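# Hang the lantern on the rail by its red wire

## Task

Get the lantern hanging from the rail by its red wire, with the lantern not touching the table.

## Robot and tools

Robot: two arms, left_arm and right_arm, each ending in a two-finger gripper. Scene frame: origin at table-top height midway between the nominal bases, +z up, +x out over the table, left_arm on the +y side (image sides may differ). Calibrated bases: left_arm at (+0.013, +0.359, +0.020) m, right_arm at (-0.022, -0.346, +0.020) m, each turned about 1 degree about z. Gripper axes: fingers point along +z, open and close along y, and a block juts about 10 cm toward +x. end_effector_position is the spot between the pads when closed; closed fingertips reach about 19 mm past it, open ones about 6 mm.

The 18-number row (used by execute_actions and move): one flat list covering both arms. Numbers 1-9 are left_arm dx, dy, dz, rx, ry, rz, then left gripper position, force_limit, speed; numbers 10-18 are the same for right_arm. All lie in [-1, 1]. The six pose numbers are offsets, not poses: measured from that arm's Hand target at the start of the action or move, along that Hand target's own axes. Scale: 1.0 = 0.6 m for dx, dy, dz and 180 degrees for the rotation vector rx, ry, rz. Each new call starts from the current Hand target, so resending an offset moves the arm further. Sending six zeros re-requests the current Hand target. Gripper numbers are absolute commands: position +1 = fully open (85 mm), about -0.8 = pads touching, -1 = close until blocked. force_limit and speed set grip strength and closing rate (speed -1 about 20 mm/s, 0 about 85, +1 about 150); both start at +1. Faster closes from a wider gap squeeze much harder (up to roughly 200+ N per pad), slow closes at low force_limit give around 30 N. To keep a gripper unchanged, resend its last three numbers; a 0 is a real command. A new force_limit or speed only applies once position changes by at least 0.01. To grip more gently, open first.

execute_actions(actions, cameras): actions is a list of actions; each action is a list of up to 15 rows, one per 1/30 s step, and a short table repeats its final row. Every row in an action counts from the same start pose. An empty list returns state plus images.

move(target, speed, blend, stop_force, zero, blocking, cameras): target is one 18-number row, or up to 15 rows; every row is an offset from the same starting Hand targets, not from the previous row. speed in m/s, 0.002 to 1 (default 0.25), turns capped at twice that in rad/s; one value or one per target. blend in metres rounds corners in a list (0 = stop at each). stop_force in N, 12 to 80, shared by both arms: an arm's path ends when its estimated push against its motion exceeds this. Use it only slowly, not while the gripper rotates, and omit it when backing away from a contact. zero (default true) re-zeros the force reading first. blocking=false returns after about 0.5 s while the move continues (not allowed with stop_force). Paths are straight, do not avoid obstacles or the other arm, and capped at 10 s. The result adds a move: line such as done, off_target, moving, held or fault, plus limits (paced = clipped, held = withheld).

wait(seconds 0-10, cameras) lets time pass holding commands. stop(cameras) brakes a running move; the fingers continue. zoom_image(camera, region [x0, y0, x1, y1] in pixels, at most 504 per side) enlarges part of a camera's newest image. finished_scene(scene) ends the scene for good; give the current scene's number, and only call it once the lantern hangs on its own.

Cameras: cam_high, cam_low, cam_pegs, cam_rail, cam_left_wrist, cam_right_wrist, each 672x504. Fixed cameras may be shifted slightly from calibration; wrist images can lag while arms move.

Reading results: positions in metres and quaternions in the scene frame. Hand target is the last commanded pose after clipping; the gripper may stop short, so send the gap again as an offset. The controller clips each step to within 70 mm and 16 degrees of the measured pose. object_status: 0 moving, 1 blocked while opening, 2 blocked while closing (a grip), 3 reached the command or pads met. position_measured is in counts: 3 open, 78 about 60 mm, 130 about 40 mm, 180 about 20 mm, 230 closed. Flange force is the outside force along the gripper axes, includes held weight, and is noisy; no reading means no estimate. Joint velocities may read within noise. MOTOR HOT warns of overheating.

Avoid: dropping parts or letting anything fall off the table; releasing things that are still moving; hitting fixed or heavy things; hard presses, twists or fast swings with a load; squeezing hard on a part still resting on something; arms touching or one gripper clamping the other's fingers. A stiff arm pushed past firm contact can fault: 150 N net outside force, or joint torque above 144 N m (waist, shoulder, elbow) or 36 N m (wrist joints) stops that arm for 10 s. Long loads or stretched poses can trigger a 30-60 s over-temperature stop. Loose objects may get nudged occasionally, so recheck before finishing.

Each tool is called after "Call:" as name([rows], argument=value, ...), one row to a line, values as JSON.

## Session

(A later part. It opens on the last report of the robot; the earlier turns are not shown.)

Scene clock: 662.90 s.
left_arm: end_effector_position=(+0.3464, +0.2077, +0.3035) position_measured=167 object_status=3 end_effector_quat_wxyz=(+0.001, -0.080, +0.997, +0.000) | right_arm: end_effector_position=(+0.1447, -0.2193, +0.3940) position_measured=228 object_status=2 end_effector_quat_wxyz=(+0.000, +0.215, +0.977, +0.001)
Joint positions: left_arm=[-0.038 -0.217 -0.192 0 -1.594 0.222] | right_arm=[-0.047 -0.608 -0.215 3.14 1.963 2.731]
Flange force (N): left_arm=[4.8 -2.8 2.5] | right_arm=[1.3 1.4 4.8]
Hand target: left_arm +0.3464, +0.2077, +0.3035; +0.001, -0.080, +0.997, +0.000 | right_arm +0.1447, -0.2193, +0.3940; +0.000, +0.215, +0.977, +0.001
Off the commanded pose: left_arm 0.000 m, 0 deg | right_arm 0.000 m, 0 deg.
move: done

Call:
move(target=[0,0,0,0,0,0,-0.3,0,-1,0,0,0.455,0,0,0,-1,1,-1], speed=0.12, cameras=["cam_high","cam_rail","cam_low","cam_right_wrist"])

Call:
zoom_image(camera="cam_rail", region=[0, 304, 200, 504])

Call:
zoom_image(camera="cam_low", region=[60, 190, 260, 300])

Call:
zoom_image(camera="cam_high", region=[100, 320, 260, 440])

Scene clock: 673.53 s.
left_arm: end_effector_position=(+0.3464, +0.2077, +0.3035) position_measured=167 object_status=3 end_effector_quat_wxyz=(+0.001, -0.080, +0.997, +0.000) | right_arm: end_effector_position=(+0.1448, -0.2190, +0.1210) position_measured=228 object_status=2 end_effector_quat_wxyz=(+0.000, +0.215, +0.977, +0.001)
Joint positions: left_arm=[-0.038 -0.217 -0.192 0 -1.594 0.222] | right_arm=[-0.045 -0.677 -0.891 3.14 1.356 2.73]
Flange force (N): left_arm=[4.7 -3.4 2.5] | right_arm=no reading
Hand target: left_arm +0.3464, +0.2077, +0.3035; +0.001, -0.080, +0.997, +0.000 | right_arm +0.1448, -0.2190, +0.1210; +0.000, +0.215, +0.977, +0.001
Off the commanded pose: left_arm 0.000 m, 0 deg | right_arm 0.000 m, 0 deg.
move: done
camera_calibration:
cam_right_wrist: T_world_to_cam=[[0.40092, 0.915694, 0.0276962, 0.149008], [0.855683, -0.385101, 0.345693, -0.234972], [0.327215, -0.114896, -0.937939, 0.175304], [0, 0, 0, 1]] pos_world=[0.0839588, -0.206792, 0.241525]
Images, in order (width x height): cam_high 672x504, cam_low 672x504, cam_rail 672x504, cam_right_wrist 672x504.

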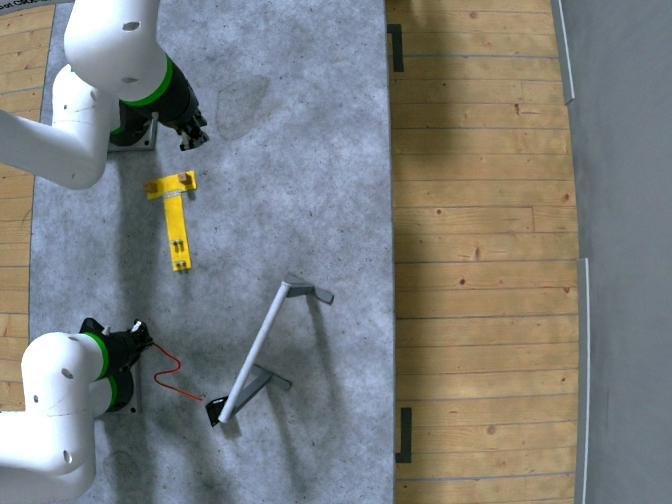

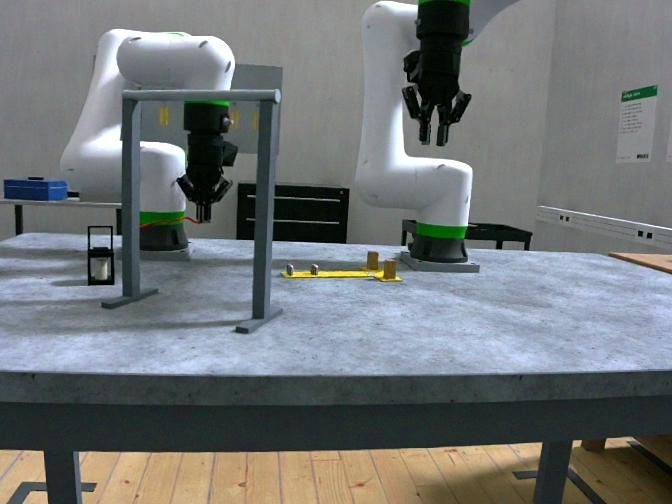

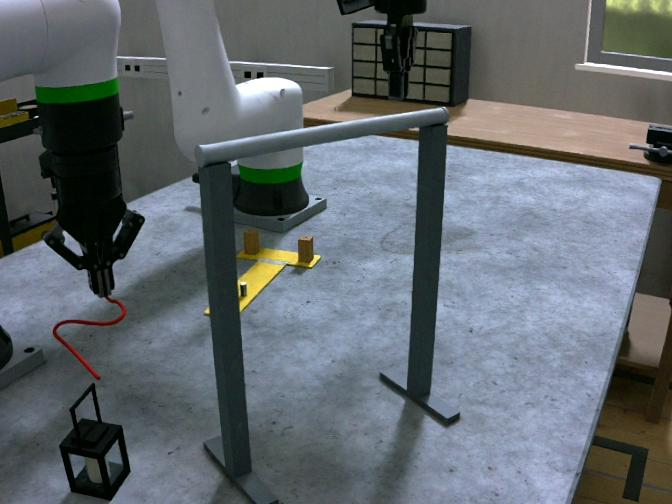

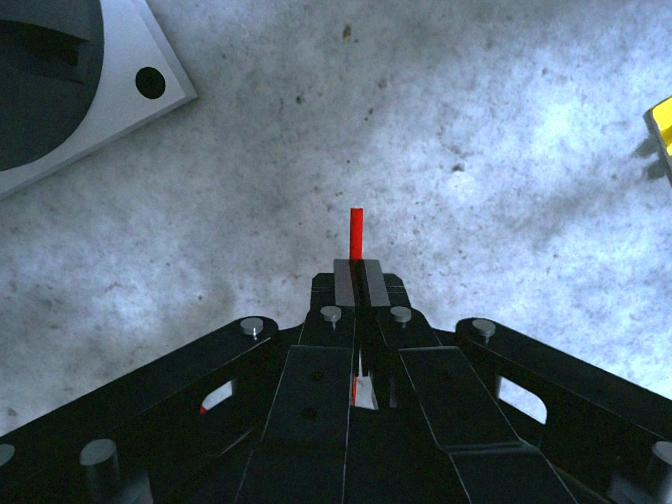

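Scaled by 2.520 from the camera's 672x504 image, which has a finer 960x720 frame.

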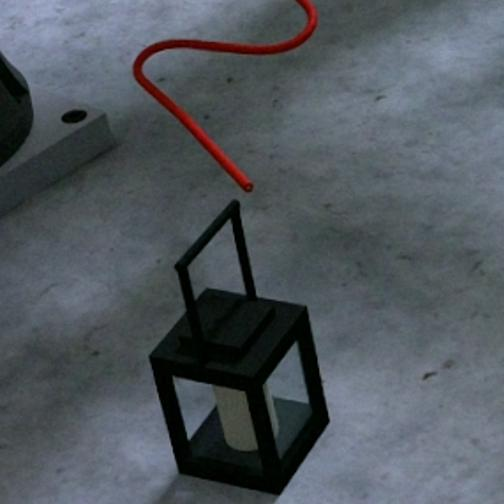

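Scaled by 2.520 from the camera's 672x504 image, which has a finer 960x720 frame.

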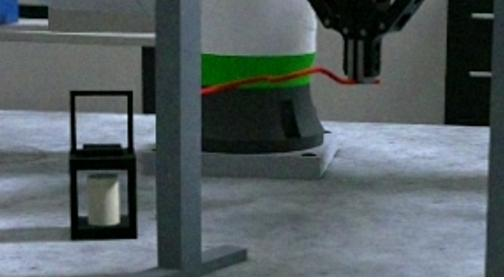

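Scaled by 3.150 from the camera's 672x504 image, which has a finer 960x720 frame.

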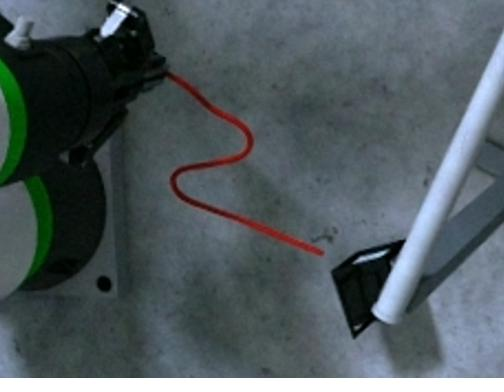

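Call:
move(target=[0,0,0,0,0,0,-0.3,0,-1,-0.0026,-0.0373,0,0,0,0,-1,1,-1], speed=0.08, cameras=["cam_high","cam_rail","cam_low"])

Call:
zoom_image(camera="cam_rail", region=[20, 344, 180, 504])

Call:
zoom_image(camera="cam_low", region=[70, 200, 230, 300])

Call:
zoom_image(camera="cam_high", region=[180, 370, 250, 440])

Scene clock: 694.20 s.
left_arm: end_effector_position=(+0.3464, +0.2077, +0.3035) position_measured=167 object_status=3 end_effector_quat_wxyz=(+0.001, -0.080, +0.997, +0.000) | right_arm: end_effector_position=(+0.1368, -0.2400, +0.1210) position_measured=228 object_status=2 end_effector_quat_wxyz=(+0.000, +0.215, +0.977, +0.001)
Joint positions: left_arm=[-0.038 -0.217 -0.192 0 -1.594 0.222] | right_arm=[-0.188 -0.773 -0.925 3.14 1.418 2.873]
Flange force (N): left_arm=[4.7 -2.8 2.7] | right_arm=no reading
Hand target: left_arm +0.3464, +0.2077, +0.3035; +0.001, -0.080, +0.997, +0.000 | right_arm +0.1368, -0.2400, +0.1210; +0.000, +0.215, +0.977, +0.001
Off the commanded pose: left_arm 0.000 m, 0 deg | right_arm 0.000 m, 0 deg.
move: done
Images, in order (width x height): cam_high 672x504, cam_low 672x504, cam_rail 672x504.

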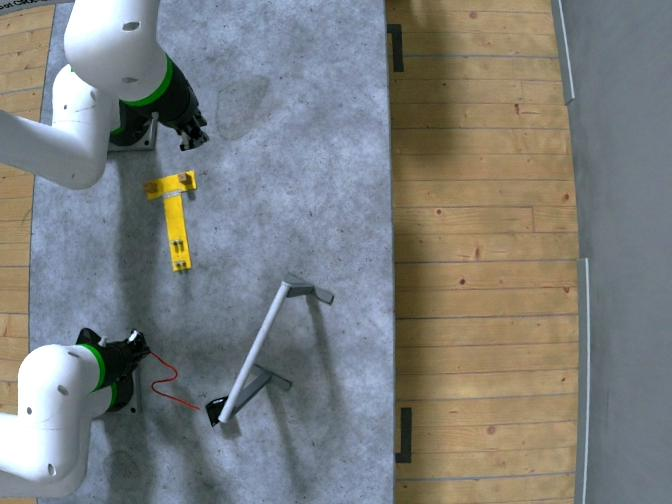

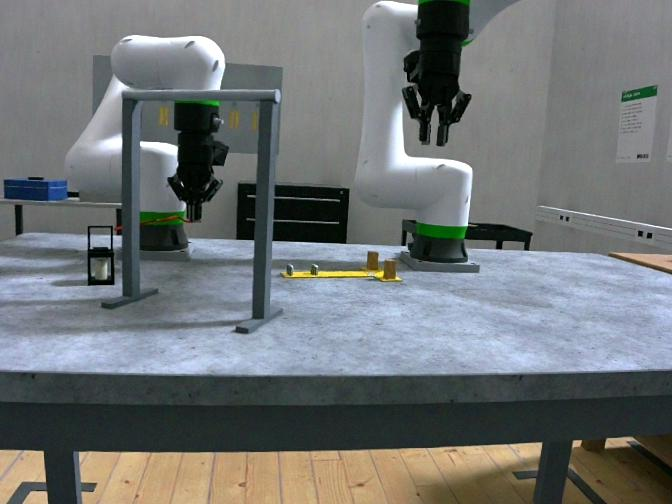

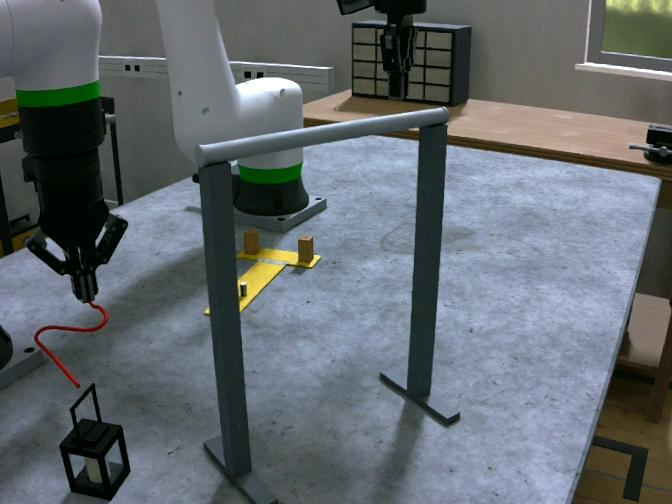

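Scaled by 3.150 from the camera's 672x504 image, which has a finer 960x720 frame.

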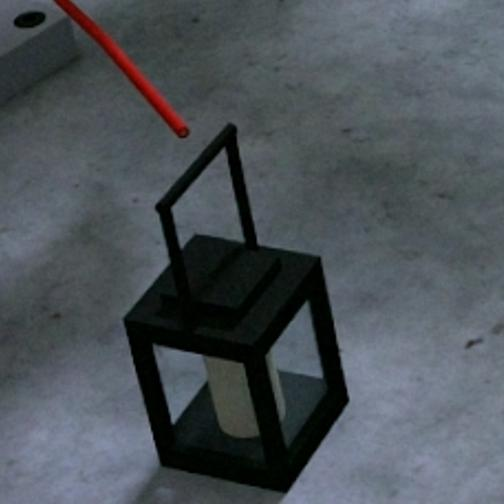

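Scaled by 3.150 from the camera's 672x504 image, which has a finer 960x720 frame.

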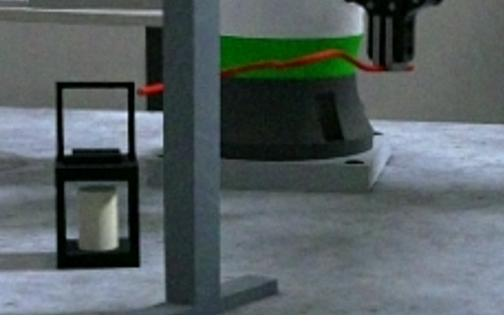

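Scaled by 7.200 from the camera's 672x504 image, which has a finer 960x720 frame.

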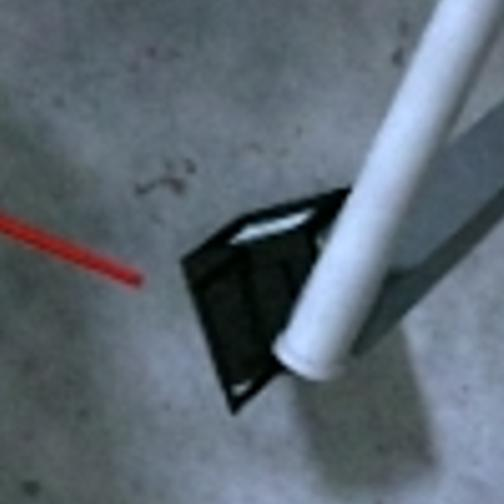

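Call:
move(target=[0,0,0,0,0,0,-0.3,0,-1,0,0,0.03,0,0,0,-1,1,-1], speed=0.08, cameras=["cam_high","cam_rail","cam_low"])

Call:
zoom_image(camera="cam_rail", region=[20, 344, 180, 504])

Call:
zoom_image(camera="cam_low", region=[70, 200, 230, 300])

Scene clock: 717.23 s.
left_arm: end_effector_position=(+0.3464, +0.2077, +0.3035) position_measured=167 object_status=3 end_effector_quat_wxyz=(+0.001, -0.080, +0.997, +0.000) | right_arm: end_effector_position=(+0.1368, -0.2400, +0.1030) position_measured=228 object_status=2 end_effector_quat_wxyz=(+0.000, +0.215, +0.977, +0.001)
Joint positions: left_arm=[-0.038 -0.217 -0.192 0 -1.594 0.222] | right_arm=[-0.188 -0.76 -0.964 3.14 1.367 2.873]
Flange force (N): left_arm=[4.8 -3.3 2.5] | right_arm=no reading
Hand target: left_arm +0.3464, +0.2077, +0.3035; +0.001, -0.080, +0.997, +0.000 | right_arm +0.1368, -0.2400, +0.1030; +0.000, +0.215, +0.977, +0.001
Off the commanded pose: left_arm 0.000 m, 0 deg | right_arm 0.000 m, 0 deg.
move: done
Images, in order (width x height): cam_high 672x504, cam_low 672x504, cam_rail 672x504.

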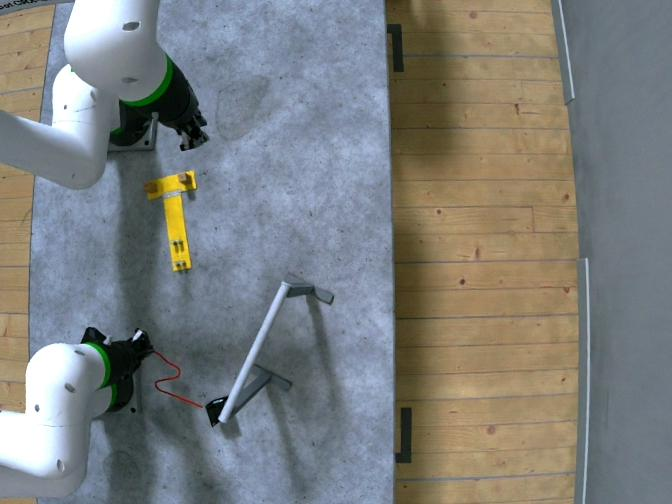

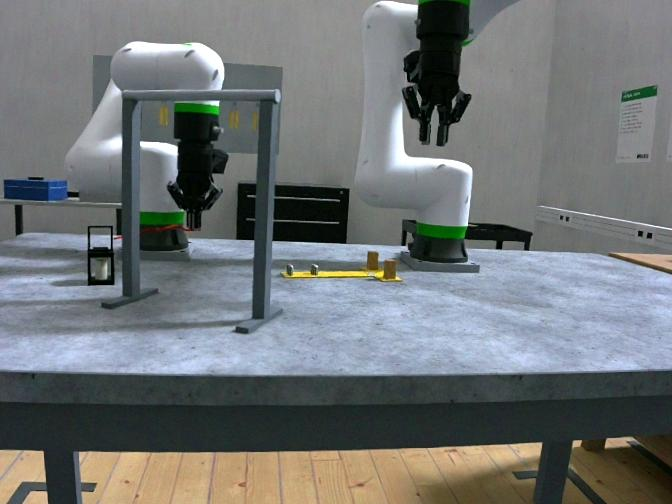

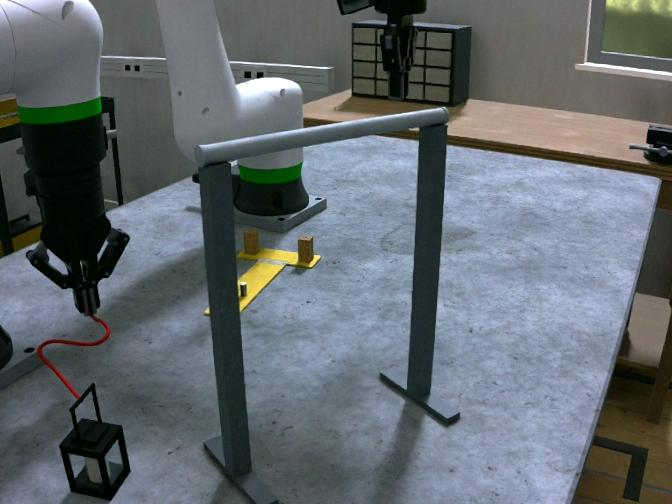

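Scaled by 3.150 from the camera's 672x504 image, which has a finer 960x720 frame.

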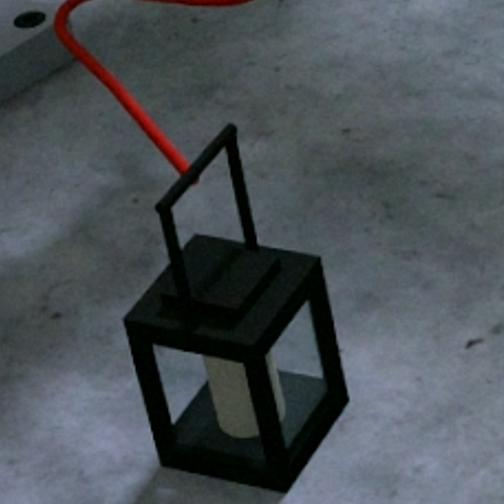

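Scaled by 3.150 from the camera's 672x504 image, which has a finer 960x720 frame.

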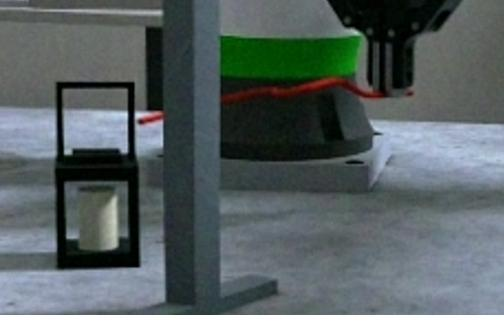

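Call:
move(target=[0,0,0,0,0,0,-0.3,0,-1,-0.085,0.005,0,0,0,0,-1,1,-1], speed=0.04, cameras=["cam_high","cam_rail","cam_low"])

Call:
zoom_image(camera="cam_rail", region=[20, 344, 180, 504])

Call:
zoom_image(camera="cam_low", region=[70, 200, 230, 300])

Scene clock: 724.67 s.
left_arm: end_effector_position=(+0.3464, +0.2077, +0.3035) position_measured=167 object_status=3 end_effector_quat_wxyz=(+0.001, -0.080, +0.997, +0.000) | right_arm: end_effector_position=(+0.1843, -0.2587, +0.1030) position_measured=228 object_status=2 end_effector_quat_wxyz=(+0.000, +0.215, +0.977, +0.001)
Joint positions: left_arm=[-0.038 -0.217 -0.192 0 -1.594 0.222] | right_arm=[-0.246 -0.591 -0.899 3.14 1.263 2.931]
Flange force (N): left_arm=[4.8 -3.0 3.1] | right_arm=[0.9 -1.1 3.7]
Hand target: left_arm +0.3464, +0.2077, +0.3035; +0.001, -0.080, +0.997, +0.000 | right_arm +0.1843, -0.2587, +0.1030; +0.000, +0.215, +0.977, +0.001
Off the commanded pose: left_arm 0.000 m, 0 deg | right_arm 0.000 m, 0 deg.
move: done
Images, in order (width x height): cam_high 672x504, cam_low 672x504, cam_rail 672x504.

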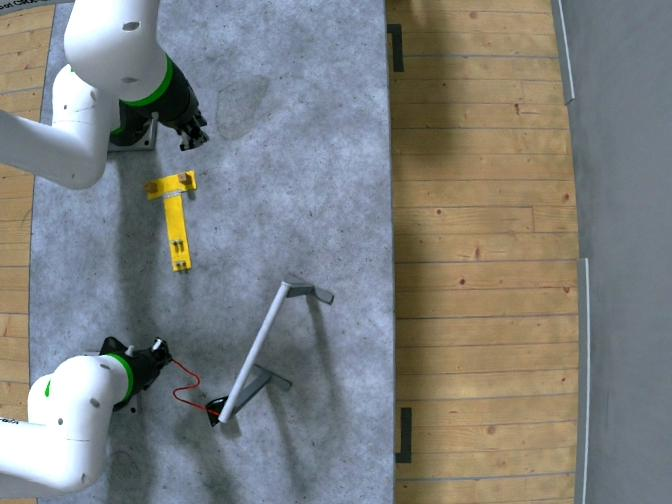

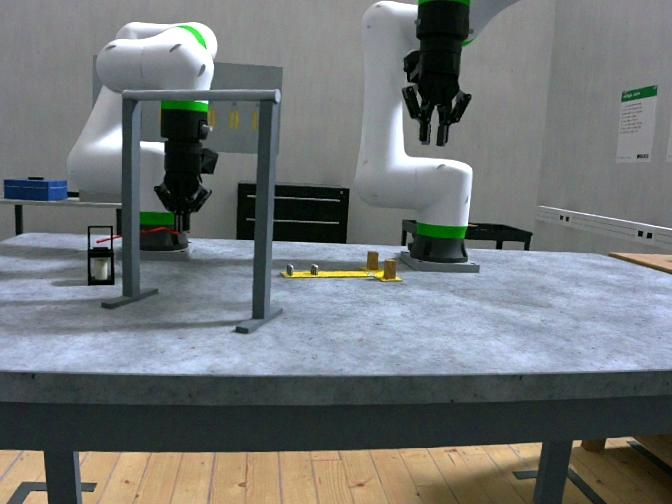

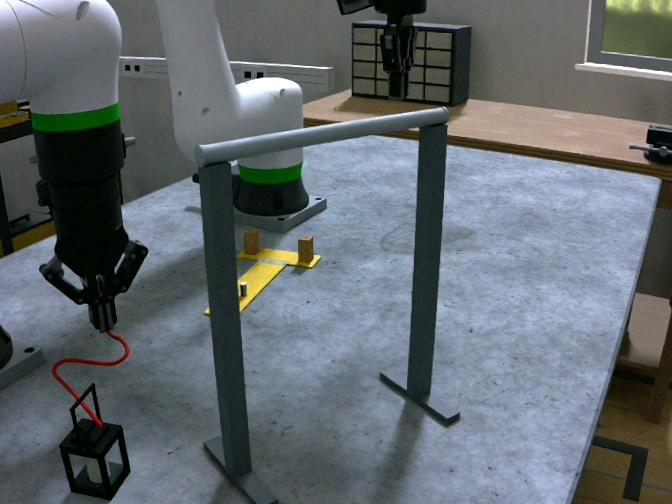

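Scaled by 3.150 from the camera's 672x504 image, which has a finer 960x720 frame.

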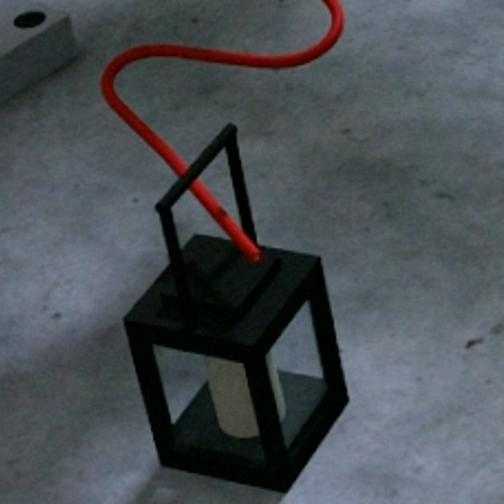

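Scaled by 3.150 from the camera's 672x504 image, which has a finer 960x720 frame.

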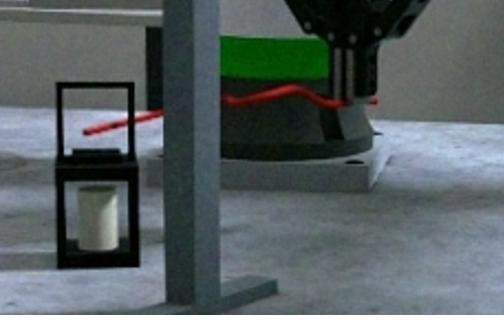

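Threaded. Continue 40 mm more, then lift with α tilt.

Call:
move(target=[0,0,0,0,0,0,-0.3,0,-1,-0.06,0.004,-0.012,0,0,0,-1,1,-1], speed=0.04, cameras=["cam_high","cam_rail","cam_low"])

Call:
zoom_image(camera="cam_rail", region=[20, 344, 180, 504])

Call:
zoom_image(camera="cam_low", region=[70, 200, 230, 300])

Scene clock: 731.87 s.
left_arm: end_effector_position=(+0.3464, +0.2077, +0.3035) position_measured=167 object_status=3 end_effector_quat_wxyz=(+0.001, -0.080, +0.997, +0.000) | right_arm: end_effector_position=(+0.2180, -0.2717, +0.1102) position_measured=228 object_status=2 end_effector_quat_wxyz=(+0.000, +0.215, +0.977, +0.001)
Joint positions: left_arm=[-0.038 -0.217 -0.192 0 -1.594 0.222] | right_arm=[-0.27 -0.483 -0.829 3.14 1.225 2.955]
Flange force (N): left_arm=[4.5 -3.1 2.7] | right_arm=[1.1 -0.4 3.4]
Hand target: left_arm +0.3464, +0.2077, +0.3035; +0.001, -0.080, +0.997, +0.000 | right_arm +0.2180, -0.2717, +0.1102; +0.000, +0.215, +0.977, +0.001
Off the commanded pose: left_arm 0.000 m, 0 deg | right_arm 0.000 m, 0 deg.
move: done
Images, in order (width x height): cam_high 672x504, cam_low 672x504, cam_rail 672x504.

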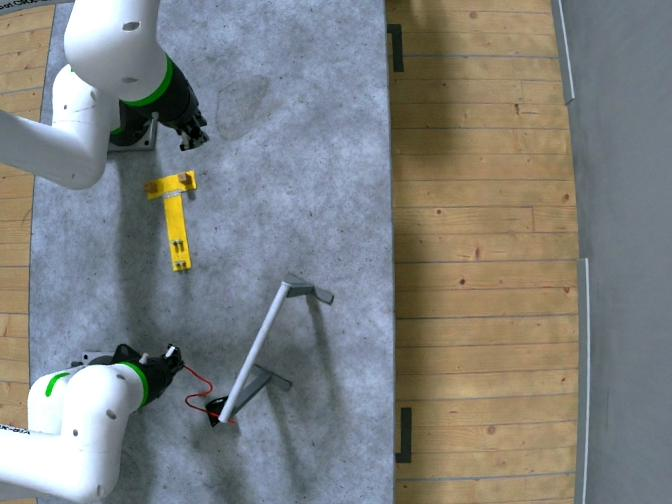

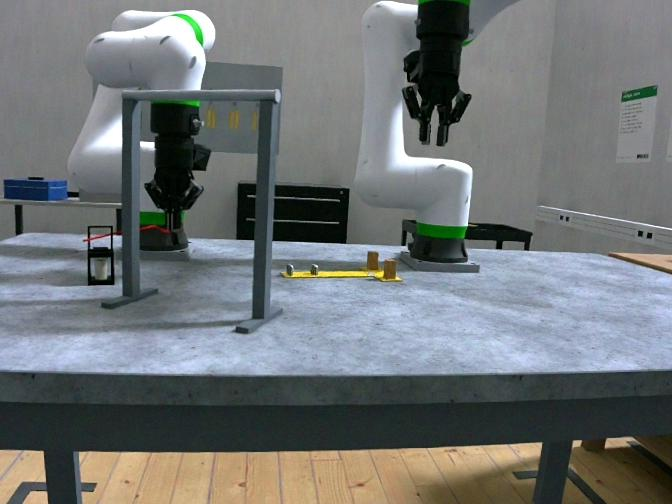

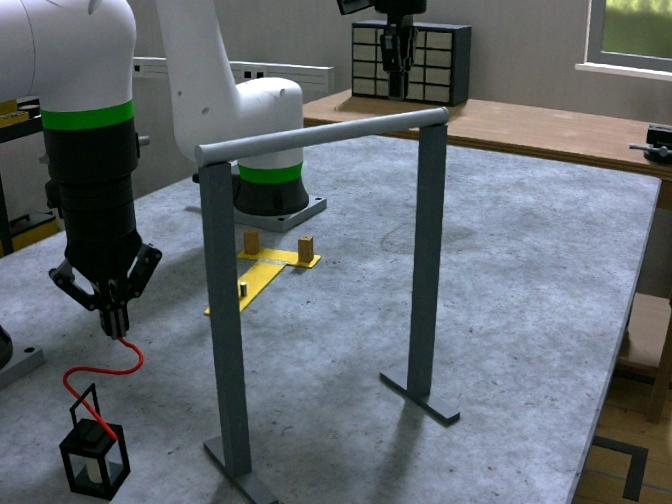

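Scaled by 3.150 from the camera's 672x504 image, which has a finer 960x720 frame.

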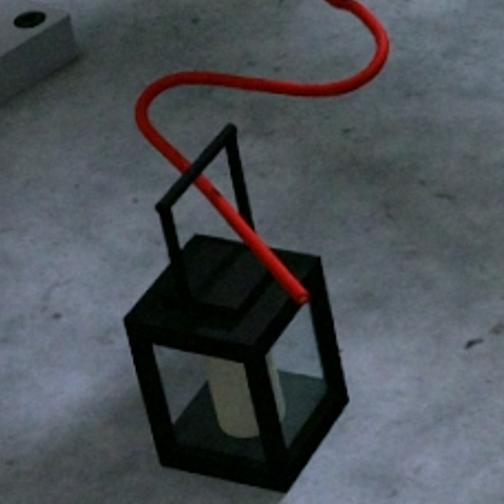

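Scaled by 3.150 from the camera's 672x504 image, which has a finer 960x720 frame.

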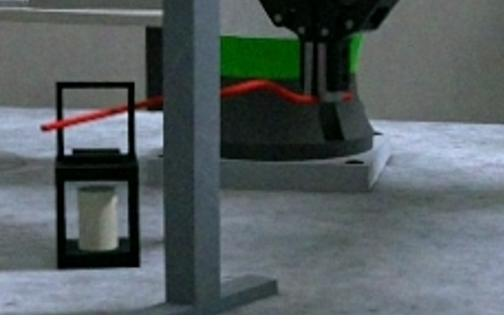

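Call:
move([
  [0,0,0,0,0,0,-0.3,0,-1,0,0,0,0,-0.111,0,-1,1,-1],
  [0,0,0,0,0,0,-0.3,0,-1,0,0,-0.1,0,-0.111,0,-1,1,-1],
], speed=0.04, cameras=["cam_high","cam_rail","cam_low"])

Call:
zoom_image(camera="cam_rail", region=[20, 304, 220, 504])

Scene clock: 745.67 s.
left_arm: end_effector_position=(+0.3464, +0.2077, +0.3035) position_measured=167 object_status=3 end_effector_quat_wxyz=(+0.001, -0.080, +0.997, +0.000) | right_arm: end_effector_position=(+0.2179, -0.2717, +0.1702) position_measured=228 object_status=2 end_effector_quat_wxyz=(+0.169, +0.212, +0.962, -0.037)
Joint positions: left_arm=[-0.038 -0.217 -0.192 0 -1.594 0.222] | right_arm=[-0.098 -0.808 -0.827 3.268 1.226 2.759]
Flange force (N): left_arm=[4.7 -2.9 2.4] | right_arm=no reading
Hand target: left_arm +0.3464, +0.2077, +0.3035; +0.001, -0.080, +0.997, +0.000 | right_arm +0.2179, -0.2717, +0.1702; +0.169, +0.212, +0.962, -0.037
Off the commanded pose: left_arm 0.000 m, 0 deg | right_arm 0.000 m, 0 deg.
move: done
Images, in order (width x height): cam_high 672x504, cam_low 672x504, cam_rail 672x504.

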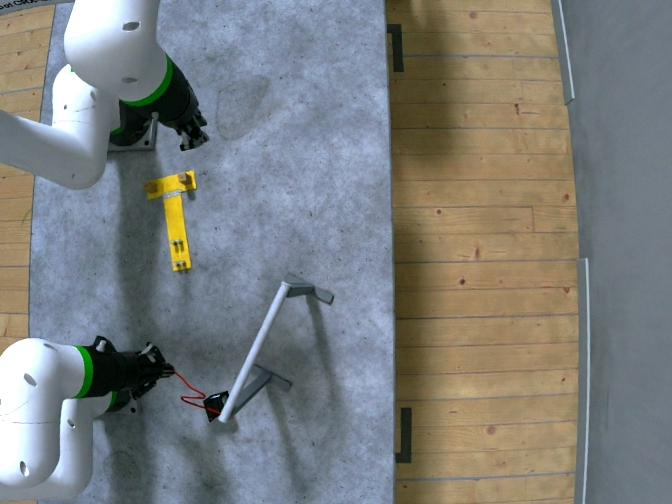

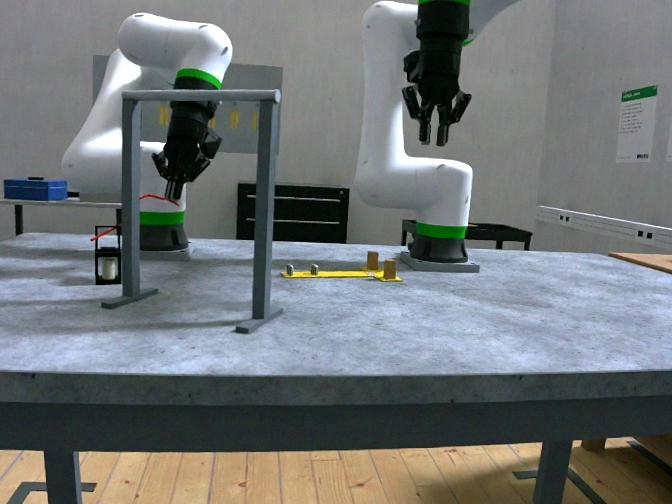

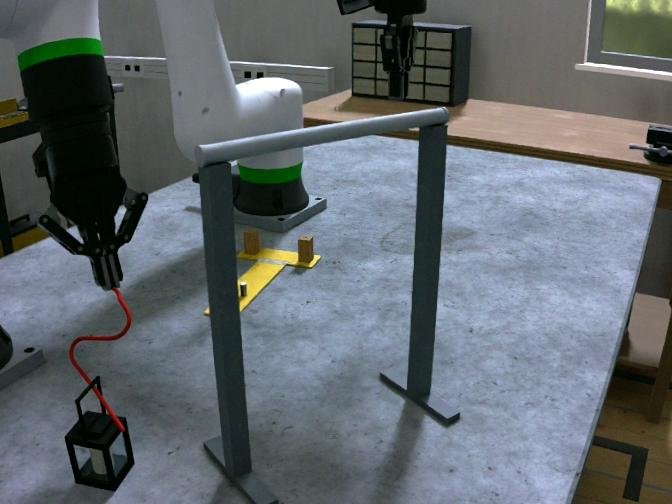

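Scaled by 2.520 from the camera's 672x504 image, which has a finer 960x720 frame.

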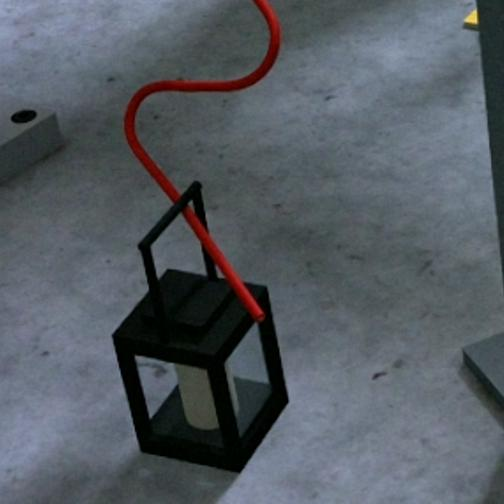

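Call:
move(target=[0,0,0,0,0,0,-0.3,0,-1,-0.188,0,-0.517,0,0,0,-1,1,-1], speed=0.06, cameras=["cam_high","cam_rail","cam_low"])

Scene clock: 778.17 s.
left_arm: end_effector_position=(+0.3464, +0.2077, +0.3035) position_measured=167 object_status=3 end_effector_quat_wxyz=(+0.001, -0.080, +0.997, +0.000) | right_arm: end_effector_position=(+0.2178, -0.2722, +0.5002) position_measured=228 object_status=2 end_effector_quat_wxyz=(+0.169, +0.212, +0.962, -0.037)
Joint positions: left_arm=[-0.038 -0.217 -0.192 0 -1.594 0.222] | right_arm=[-0.102 -0.571 0.069 3.266 1.88 2.843]
Flange force (N): left_arm=[4.5 -3.2 2.4] | right_arm=no reading
Hand target: left_arm +0.3464, +0.2077, +0.3035; +0.001, -0.080, +0.997, +0.000 | right_arm +0.2178, -0.2721, +0.5003; +0.169, +0.212, +0.962, -0.037
Off the commanded pose: left_arm 0.000 m, 0 deg | right_arm 0.000 m, 0 deg.
move: done
Images, in order (width x height): cam_high 672x504, cam_low 672x504, cam_rail 672x504.

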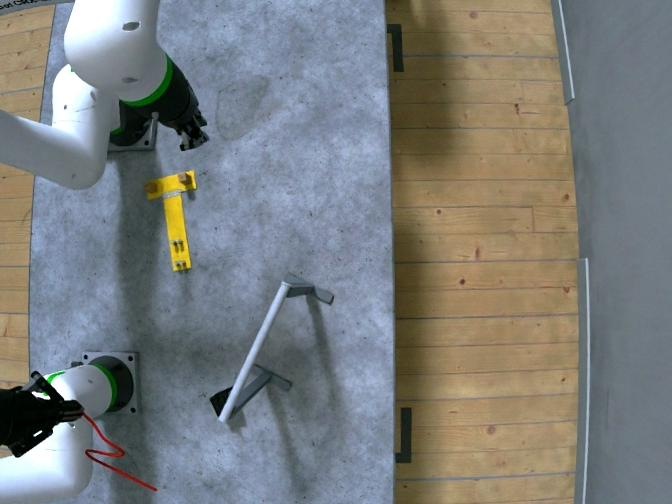

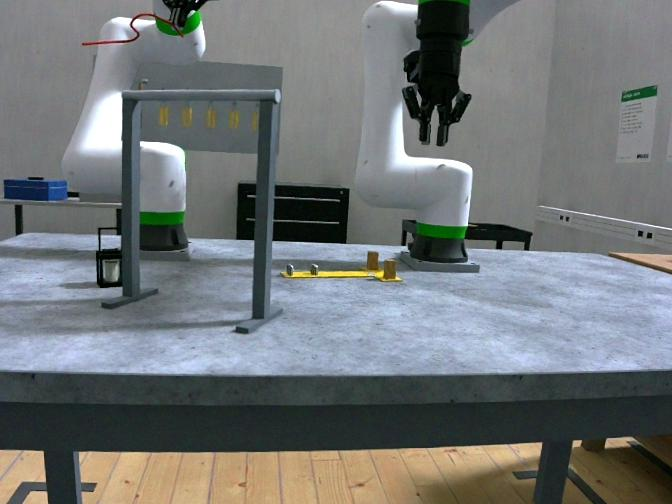

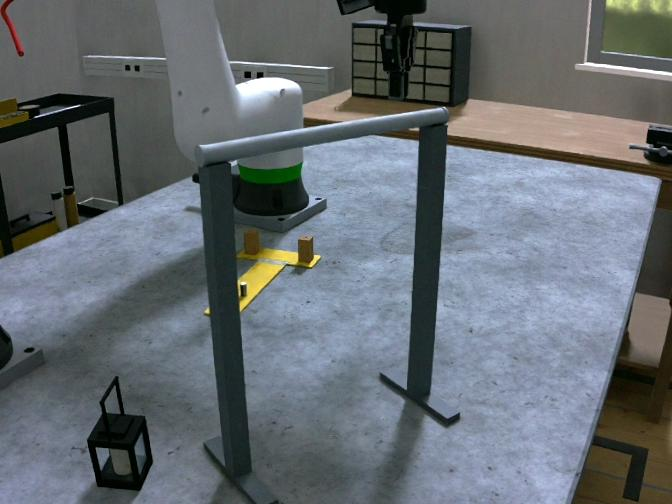

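Call:
zoom_image(camera="cam_low", region=[70, 0, 220, 60])

Call:
zoom_image(camera="cam_high", region=[20, 360, 260, 504])

Call:
zoom_image(camera="cam_rail", region=[60, 354, 210, 504])

Call:
zoom_image(camera="cam_low", region=[80, 210, 180, 300])

Scaled by 3.360 from the camera's 672x504 image, which has a finer 960x720 frame.

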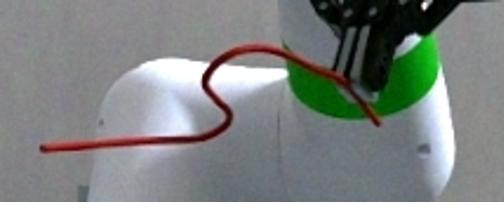

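Scaled by 2.100 from the camera's 672x504 image, which has a finer 960x720 frame.

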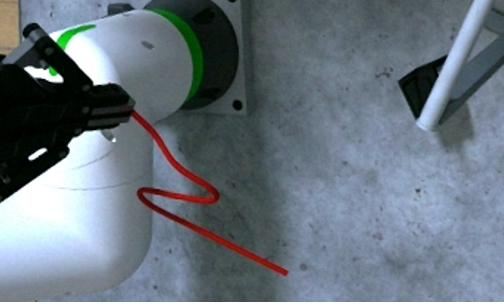

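Scaled by 3.360 from the camera's 672x504 image, which has a finer 960x720 frame.

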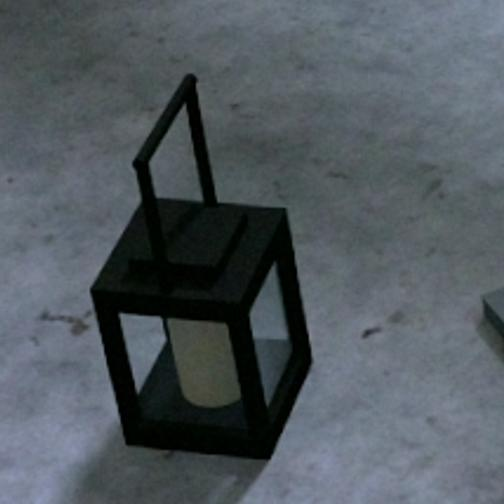

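Scaled by 5.040 from the camera's 672x504 image, which has a finer 960x720 frame.

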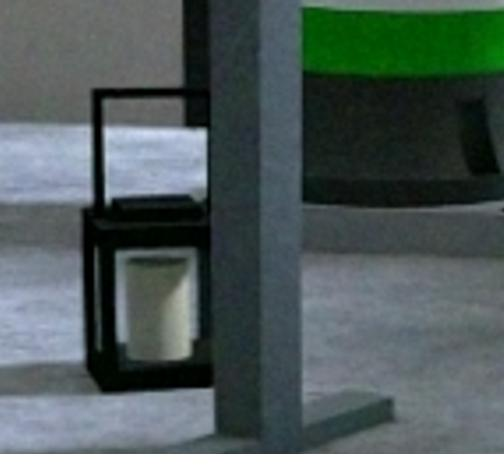

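Call:
move(target=[0,0,0,0,0,0,-0.3,0,-1,0.271,0.152,0.434,0,0.111,0,-1,1,-1], speed=0.2, cameras=["cam_low","cam_rail","cam_high"])

Scene clock: 812.87 s.
left_arm: end_effector_position=(+0.3464, +0.2077, +0.3035) position_measured=167 object_status=3 end_effector_quat_wxyz=(+0.001, -0.080, +0.997, +0.000) | right_arm: end_effector_position=(+0.1984, -0.1622, +0.2001) position_measured=228 object_status=2 end_effector_quat_wxyz=(+0.000, +0.215, +0.977, +0.001)
Joint positions: left_arm=[-0.038 -0.217 -0.192 0 -1.594 0.222] | right_arm=[0.2 -0.428 -0.581 3.141 1.417 2.484]
Flange force (N): left_arm=[4.4 -3.0 2.3] | right_arm=[0.9 -1.9 4.0]
Hand target: left_arm +0.3464, +0.2077, +0.3035; +0.001, -0.080, +0.997, +0.000 | right_arm +0.1984, -0.1622, +0.2001; +0.000, +0.215, +0.977, +0.001
Off the commanded pose: left_arm 0.000 m, 0 deg | right_arm 0.000 m, 0 deg.
move: done
Images, in order (width x height): cam_high 672x504, cam_low 672x504, cam_rail 672x504.

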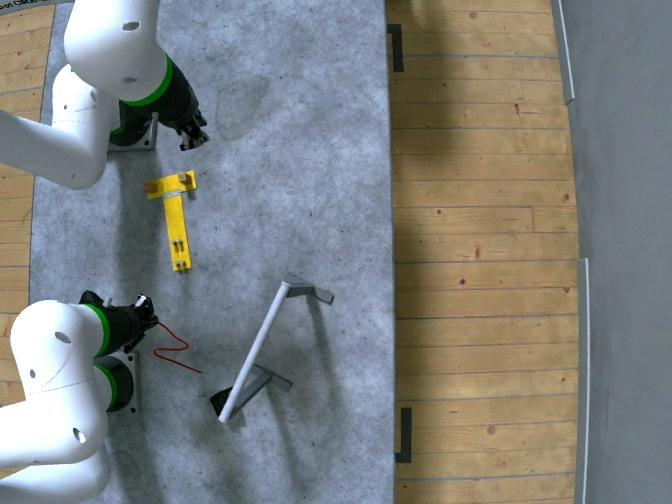

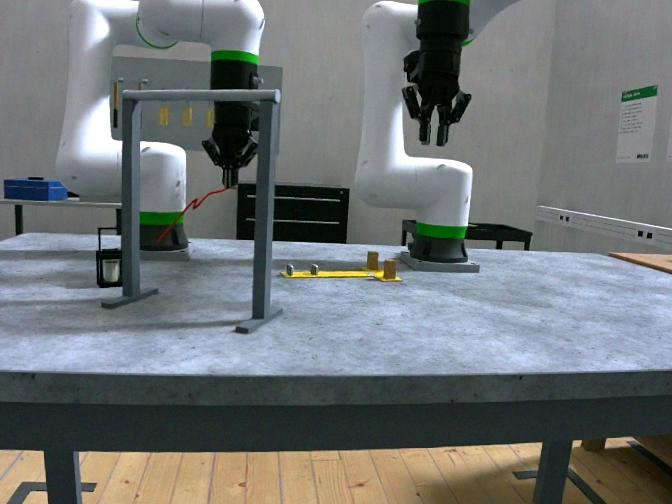

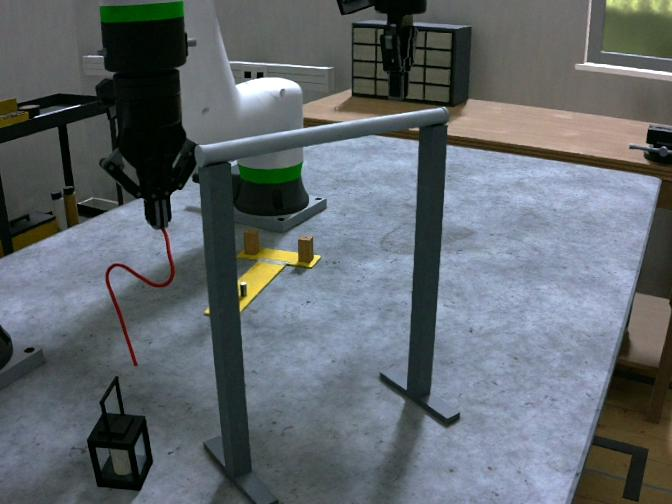

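Call:
move(target=[0,0,0,0,0,0,-0.3,0,-1,0,0,0.315,0,0,0,-1,1,-1], speed=0.05, stop_force=20, cameras=["cam_low","cam_rail","cam_pegs"])

Scene clock: 819.97 s.
left_arm: end_effector_position=(+0.3464, +0.2077, +0.3035) position_measured=167 object_status=3 end_effector_quat_wxyz=(+0.001, -0.080, +0.997, +0.000) | right_arm: end_effector_position=(+0.1986, -0.1619, +0.0198) position_measured=228 object_status=2 end_effector_quat_wxyz=(+0.000, +0.216, +0.976, +0.001)
Joint positions: left_arm=[-0.038 -0.217 -0.192 0 -1.594 0.222] | right_arm=[0.201 -0.183 -0.88 3.14 0.872 2.484]
Flange force (N): left_arm=[4.9 -3.1 2.5] | right_arm=[-2.1 -20.6 -94.4]
Hand target: left_arm +0.3464, +0.2077, +0.3035; +0.001, -0.080, +0.997, +0.000 | right_arm +0.1986, -0.1619, +0.0198; +0.000, +0.216, +0.976, +0.001 (not the last commanded pose)
Off the commanded pose: left_arm 0.000 m, 0 deg | right_arm 0.009 m, 0 deg.
move: contact (right_arm)
Images, in order (width x height): cam_low 672x504, cam_pegs 672x504, cam_rail 672x504.

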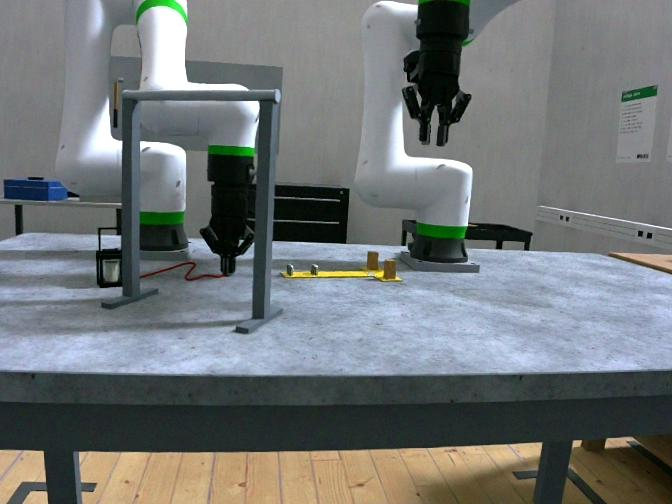

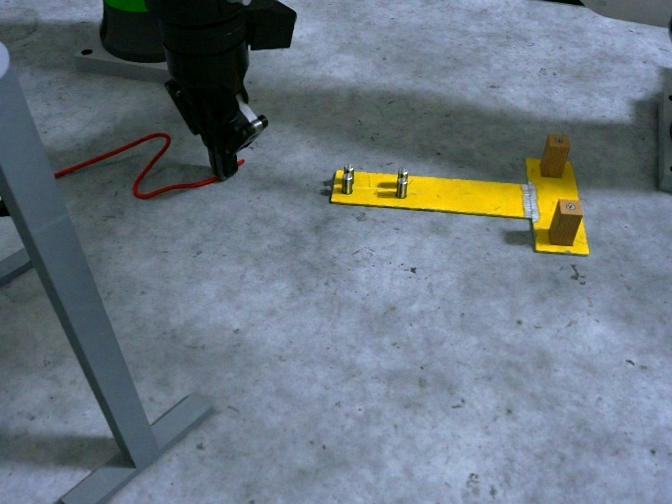

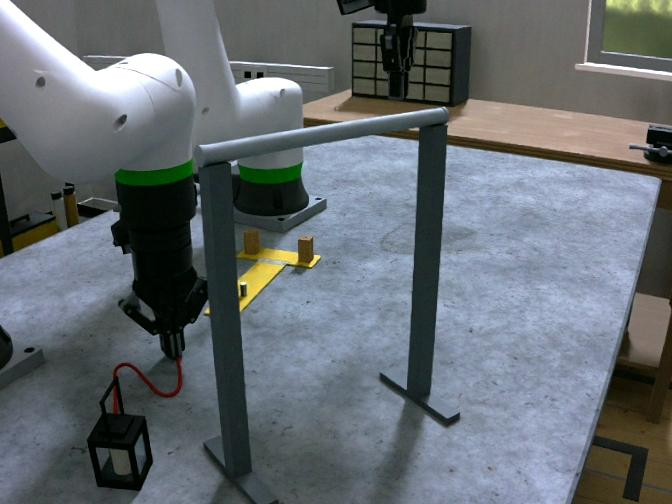

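Call:
move(target=[0,0,0,0,0,0,-0.3,0,-1,0,0,-0.005,0,0,0,-1,1,-1], speed=0.02)

Call:
move(target=[0,0,0,0,0,0,-0.3,0,-1,0,0,0,0,0,0,-0.45,1,-1])

Call:
move(target=[0,0,0,0,0,0,-0.3,0,-1,-0.025,0,-0.003,0,0,0,-0.45,1,-1], speed=0.03, cameras=["cam_right_wrist"])

Scene clock: 827.13 s.
left_arm: end_effector_position=(+0.3464, +0.2077, +0.3035) position_measured=167 object_status=3 end_effector_quat_wxyz=(+0.001, -0.080, +0.997, +0.000) | right_arm: end_effector_position=(+0.1986, -0.1620, +0.0227) position_measured=228 object_status=2 end_effector_quat_wxyz=(+0.000, +0.216, +0.976, +0.001)
Joint positions: left_arm=[-0.038 -0.217 -0.192 0 -1.594 0.222] | right_arm=[0.201 -0.19 -0.877 3.14 0.883 2.484]
Flange force (N): left_arm=[4.5 -3.1 2.6] | right_arm=[1.0 -0.7 1.9]
Hand target: left_arm +0.3464, +0.2077, +0.3035; +0.001, -0.080, +0.997, +0.000 | right_arm +0.1986, -0.1620, +0.0228; +0.000, +0.216, +0.976, +0.001
Off the commanded pose: left_arm 0.000 m, 0 deg | right_arm 0.000 m, 0 deg.
move: done

Scene clock: 828.20 s.
left_arm: end_effector_position=(+0.3464, +0.2077, +0.3035) position_measured=167 object_status=3 end_effector_quat_wxyz=(+0.001, -0.080, +0.997, +0.000) | right_arm: end_effector_position=(+0.1986, -0.1619, +0.0228) position_measured=186 object_status=0 end_effector_quat_wxyz=(+0.000, +0.216, +0.976, +0.001)
Joint positions: left_arm=[-0.038 -0.217 -0.192 0 -1.594 0.222] | right_arm=[0.201 -0.19 -0.877 3.14 0.883 2.484]
Flange force (N): left_arm=[4.4 -3.1 2.6] | right_arm=[1.0 -0.9 3.0]
Hand target: left_arm +0.3464, +0.2077, +0.3035; +0.001, -0.080, +0.997, +0.000 | right_arm +0.1986, -0.1620, +0.0228; +0.000, +0.216, +0.976, +0.001
Off the commanded pose: left_arm 0.000 m, 0 deg | right_arm 0.000 m, 0 deg.
move: done

Scene clock: 828.97 s.
left_arm: end_effector_position=(+0.3464, +0.2077, +0.3035) position_measured=167 object_status=3 end_effector_quat_wxyz=(+0.001, -0.080, +0.997, +0.000) | right_arm: end_effector_position=(+0.2122, -0.1683, +0.0245) position_measured=186 object_status=3 end_effector_quat_wxyz=(+0.000, +0.216, +0.976, +0.001)
Joint positions: left_arm=[-0.038 -0.217 -0.192 0 -1.594 0.222] | right_arm=[0.166 -0.173 -0.858 3.14 0.885 2.519]
Flange force (N): left_arm=[4.7 -3.0 2.6] | right_arm=[1.1 -1.4 3.2]
Hand target: left_arm +0.3464, +0.2077, +0.3035; +0.001, -0.080, +0.997, +0.000 | right_arm +0.2122, -0.1683, +0.0246; +0.000, +0.216, +0.976, +0.001
Off the commanded pose: left_arm 0.000 m, 0 deg | right_arm 0.000 m, 0 deg.
move: done
camera_calibration:
cam_right_wrist: T_world_to_cam=[[0.401087, 0.915614, 0.0279486, 0.0781599], [0.855533, -0.385324, 0.345815, -0.239788], [0.327402, -0.114791, -0.937886, 0.0685438], [0, 0, 0, 1]] pos_world=[0.151357, -0.156092, 0.145024]
Images, in order (width x height): cam_right_wrist 672x504.

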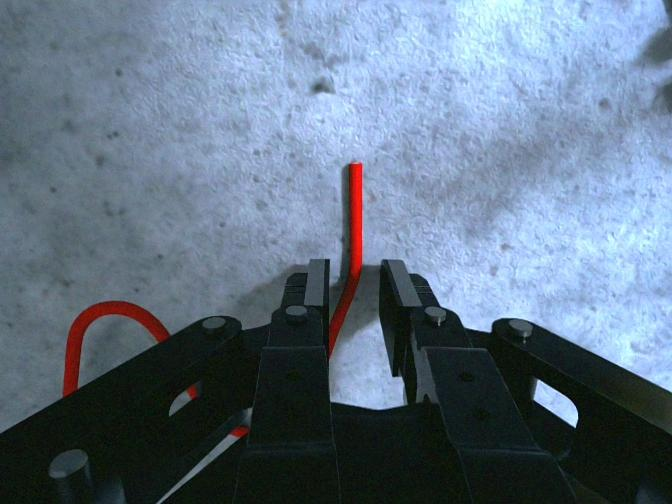

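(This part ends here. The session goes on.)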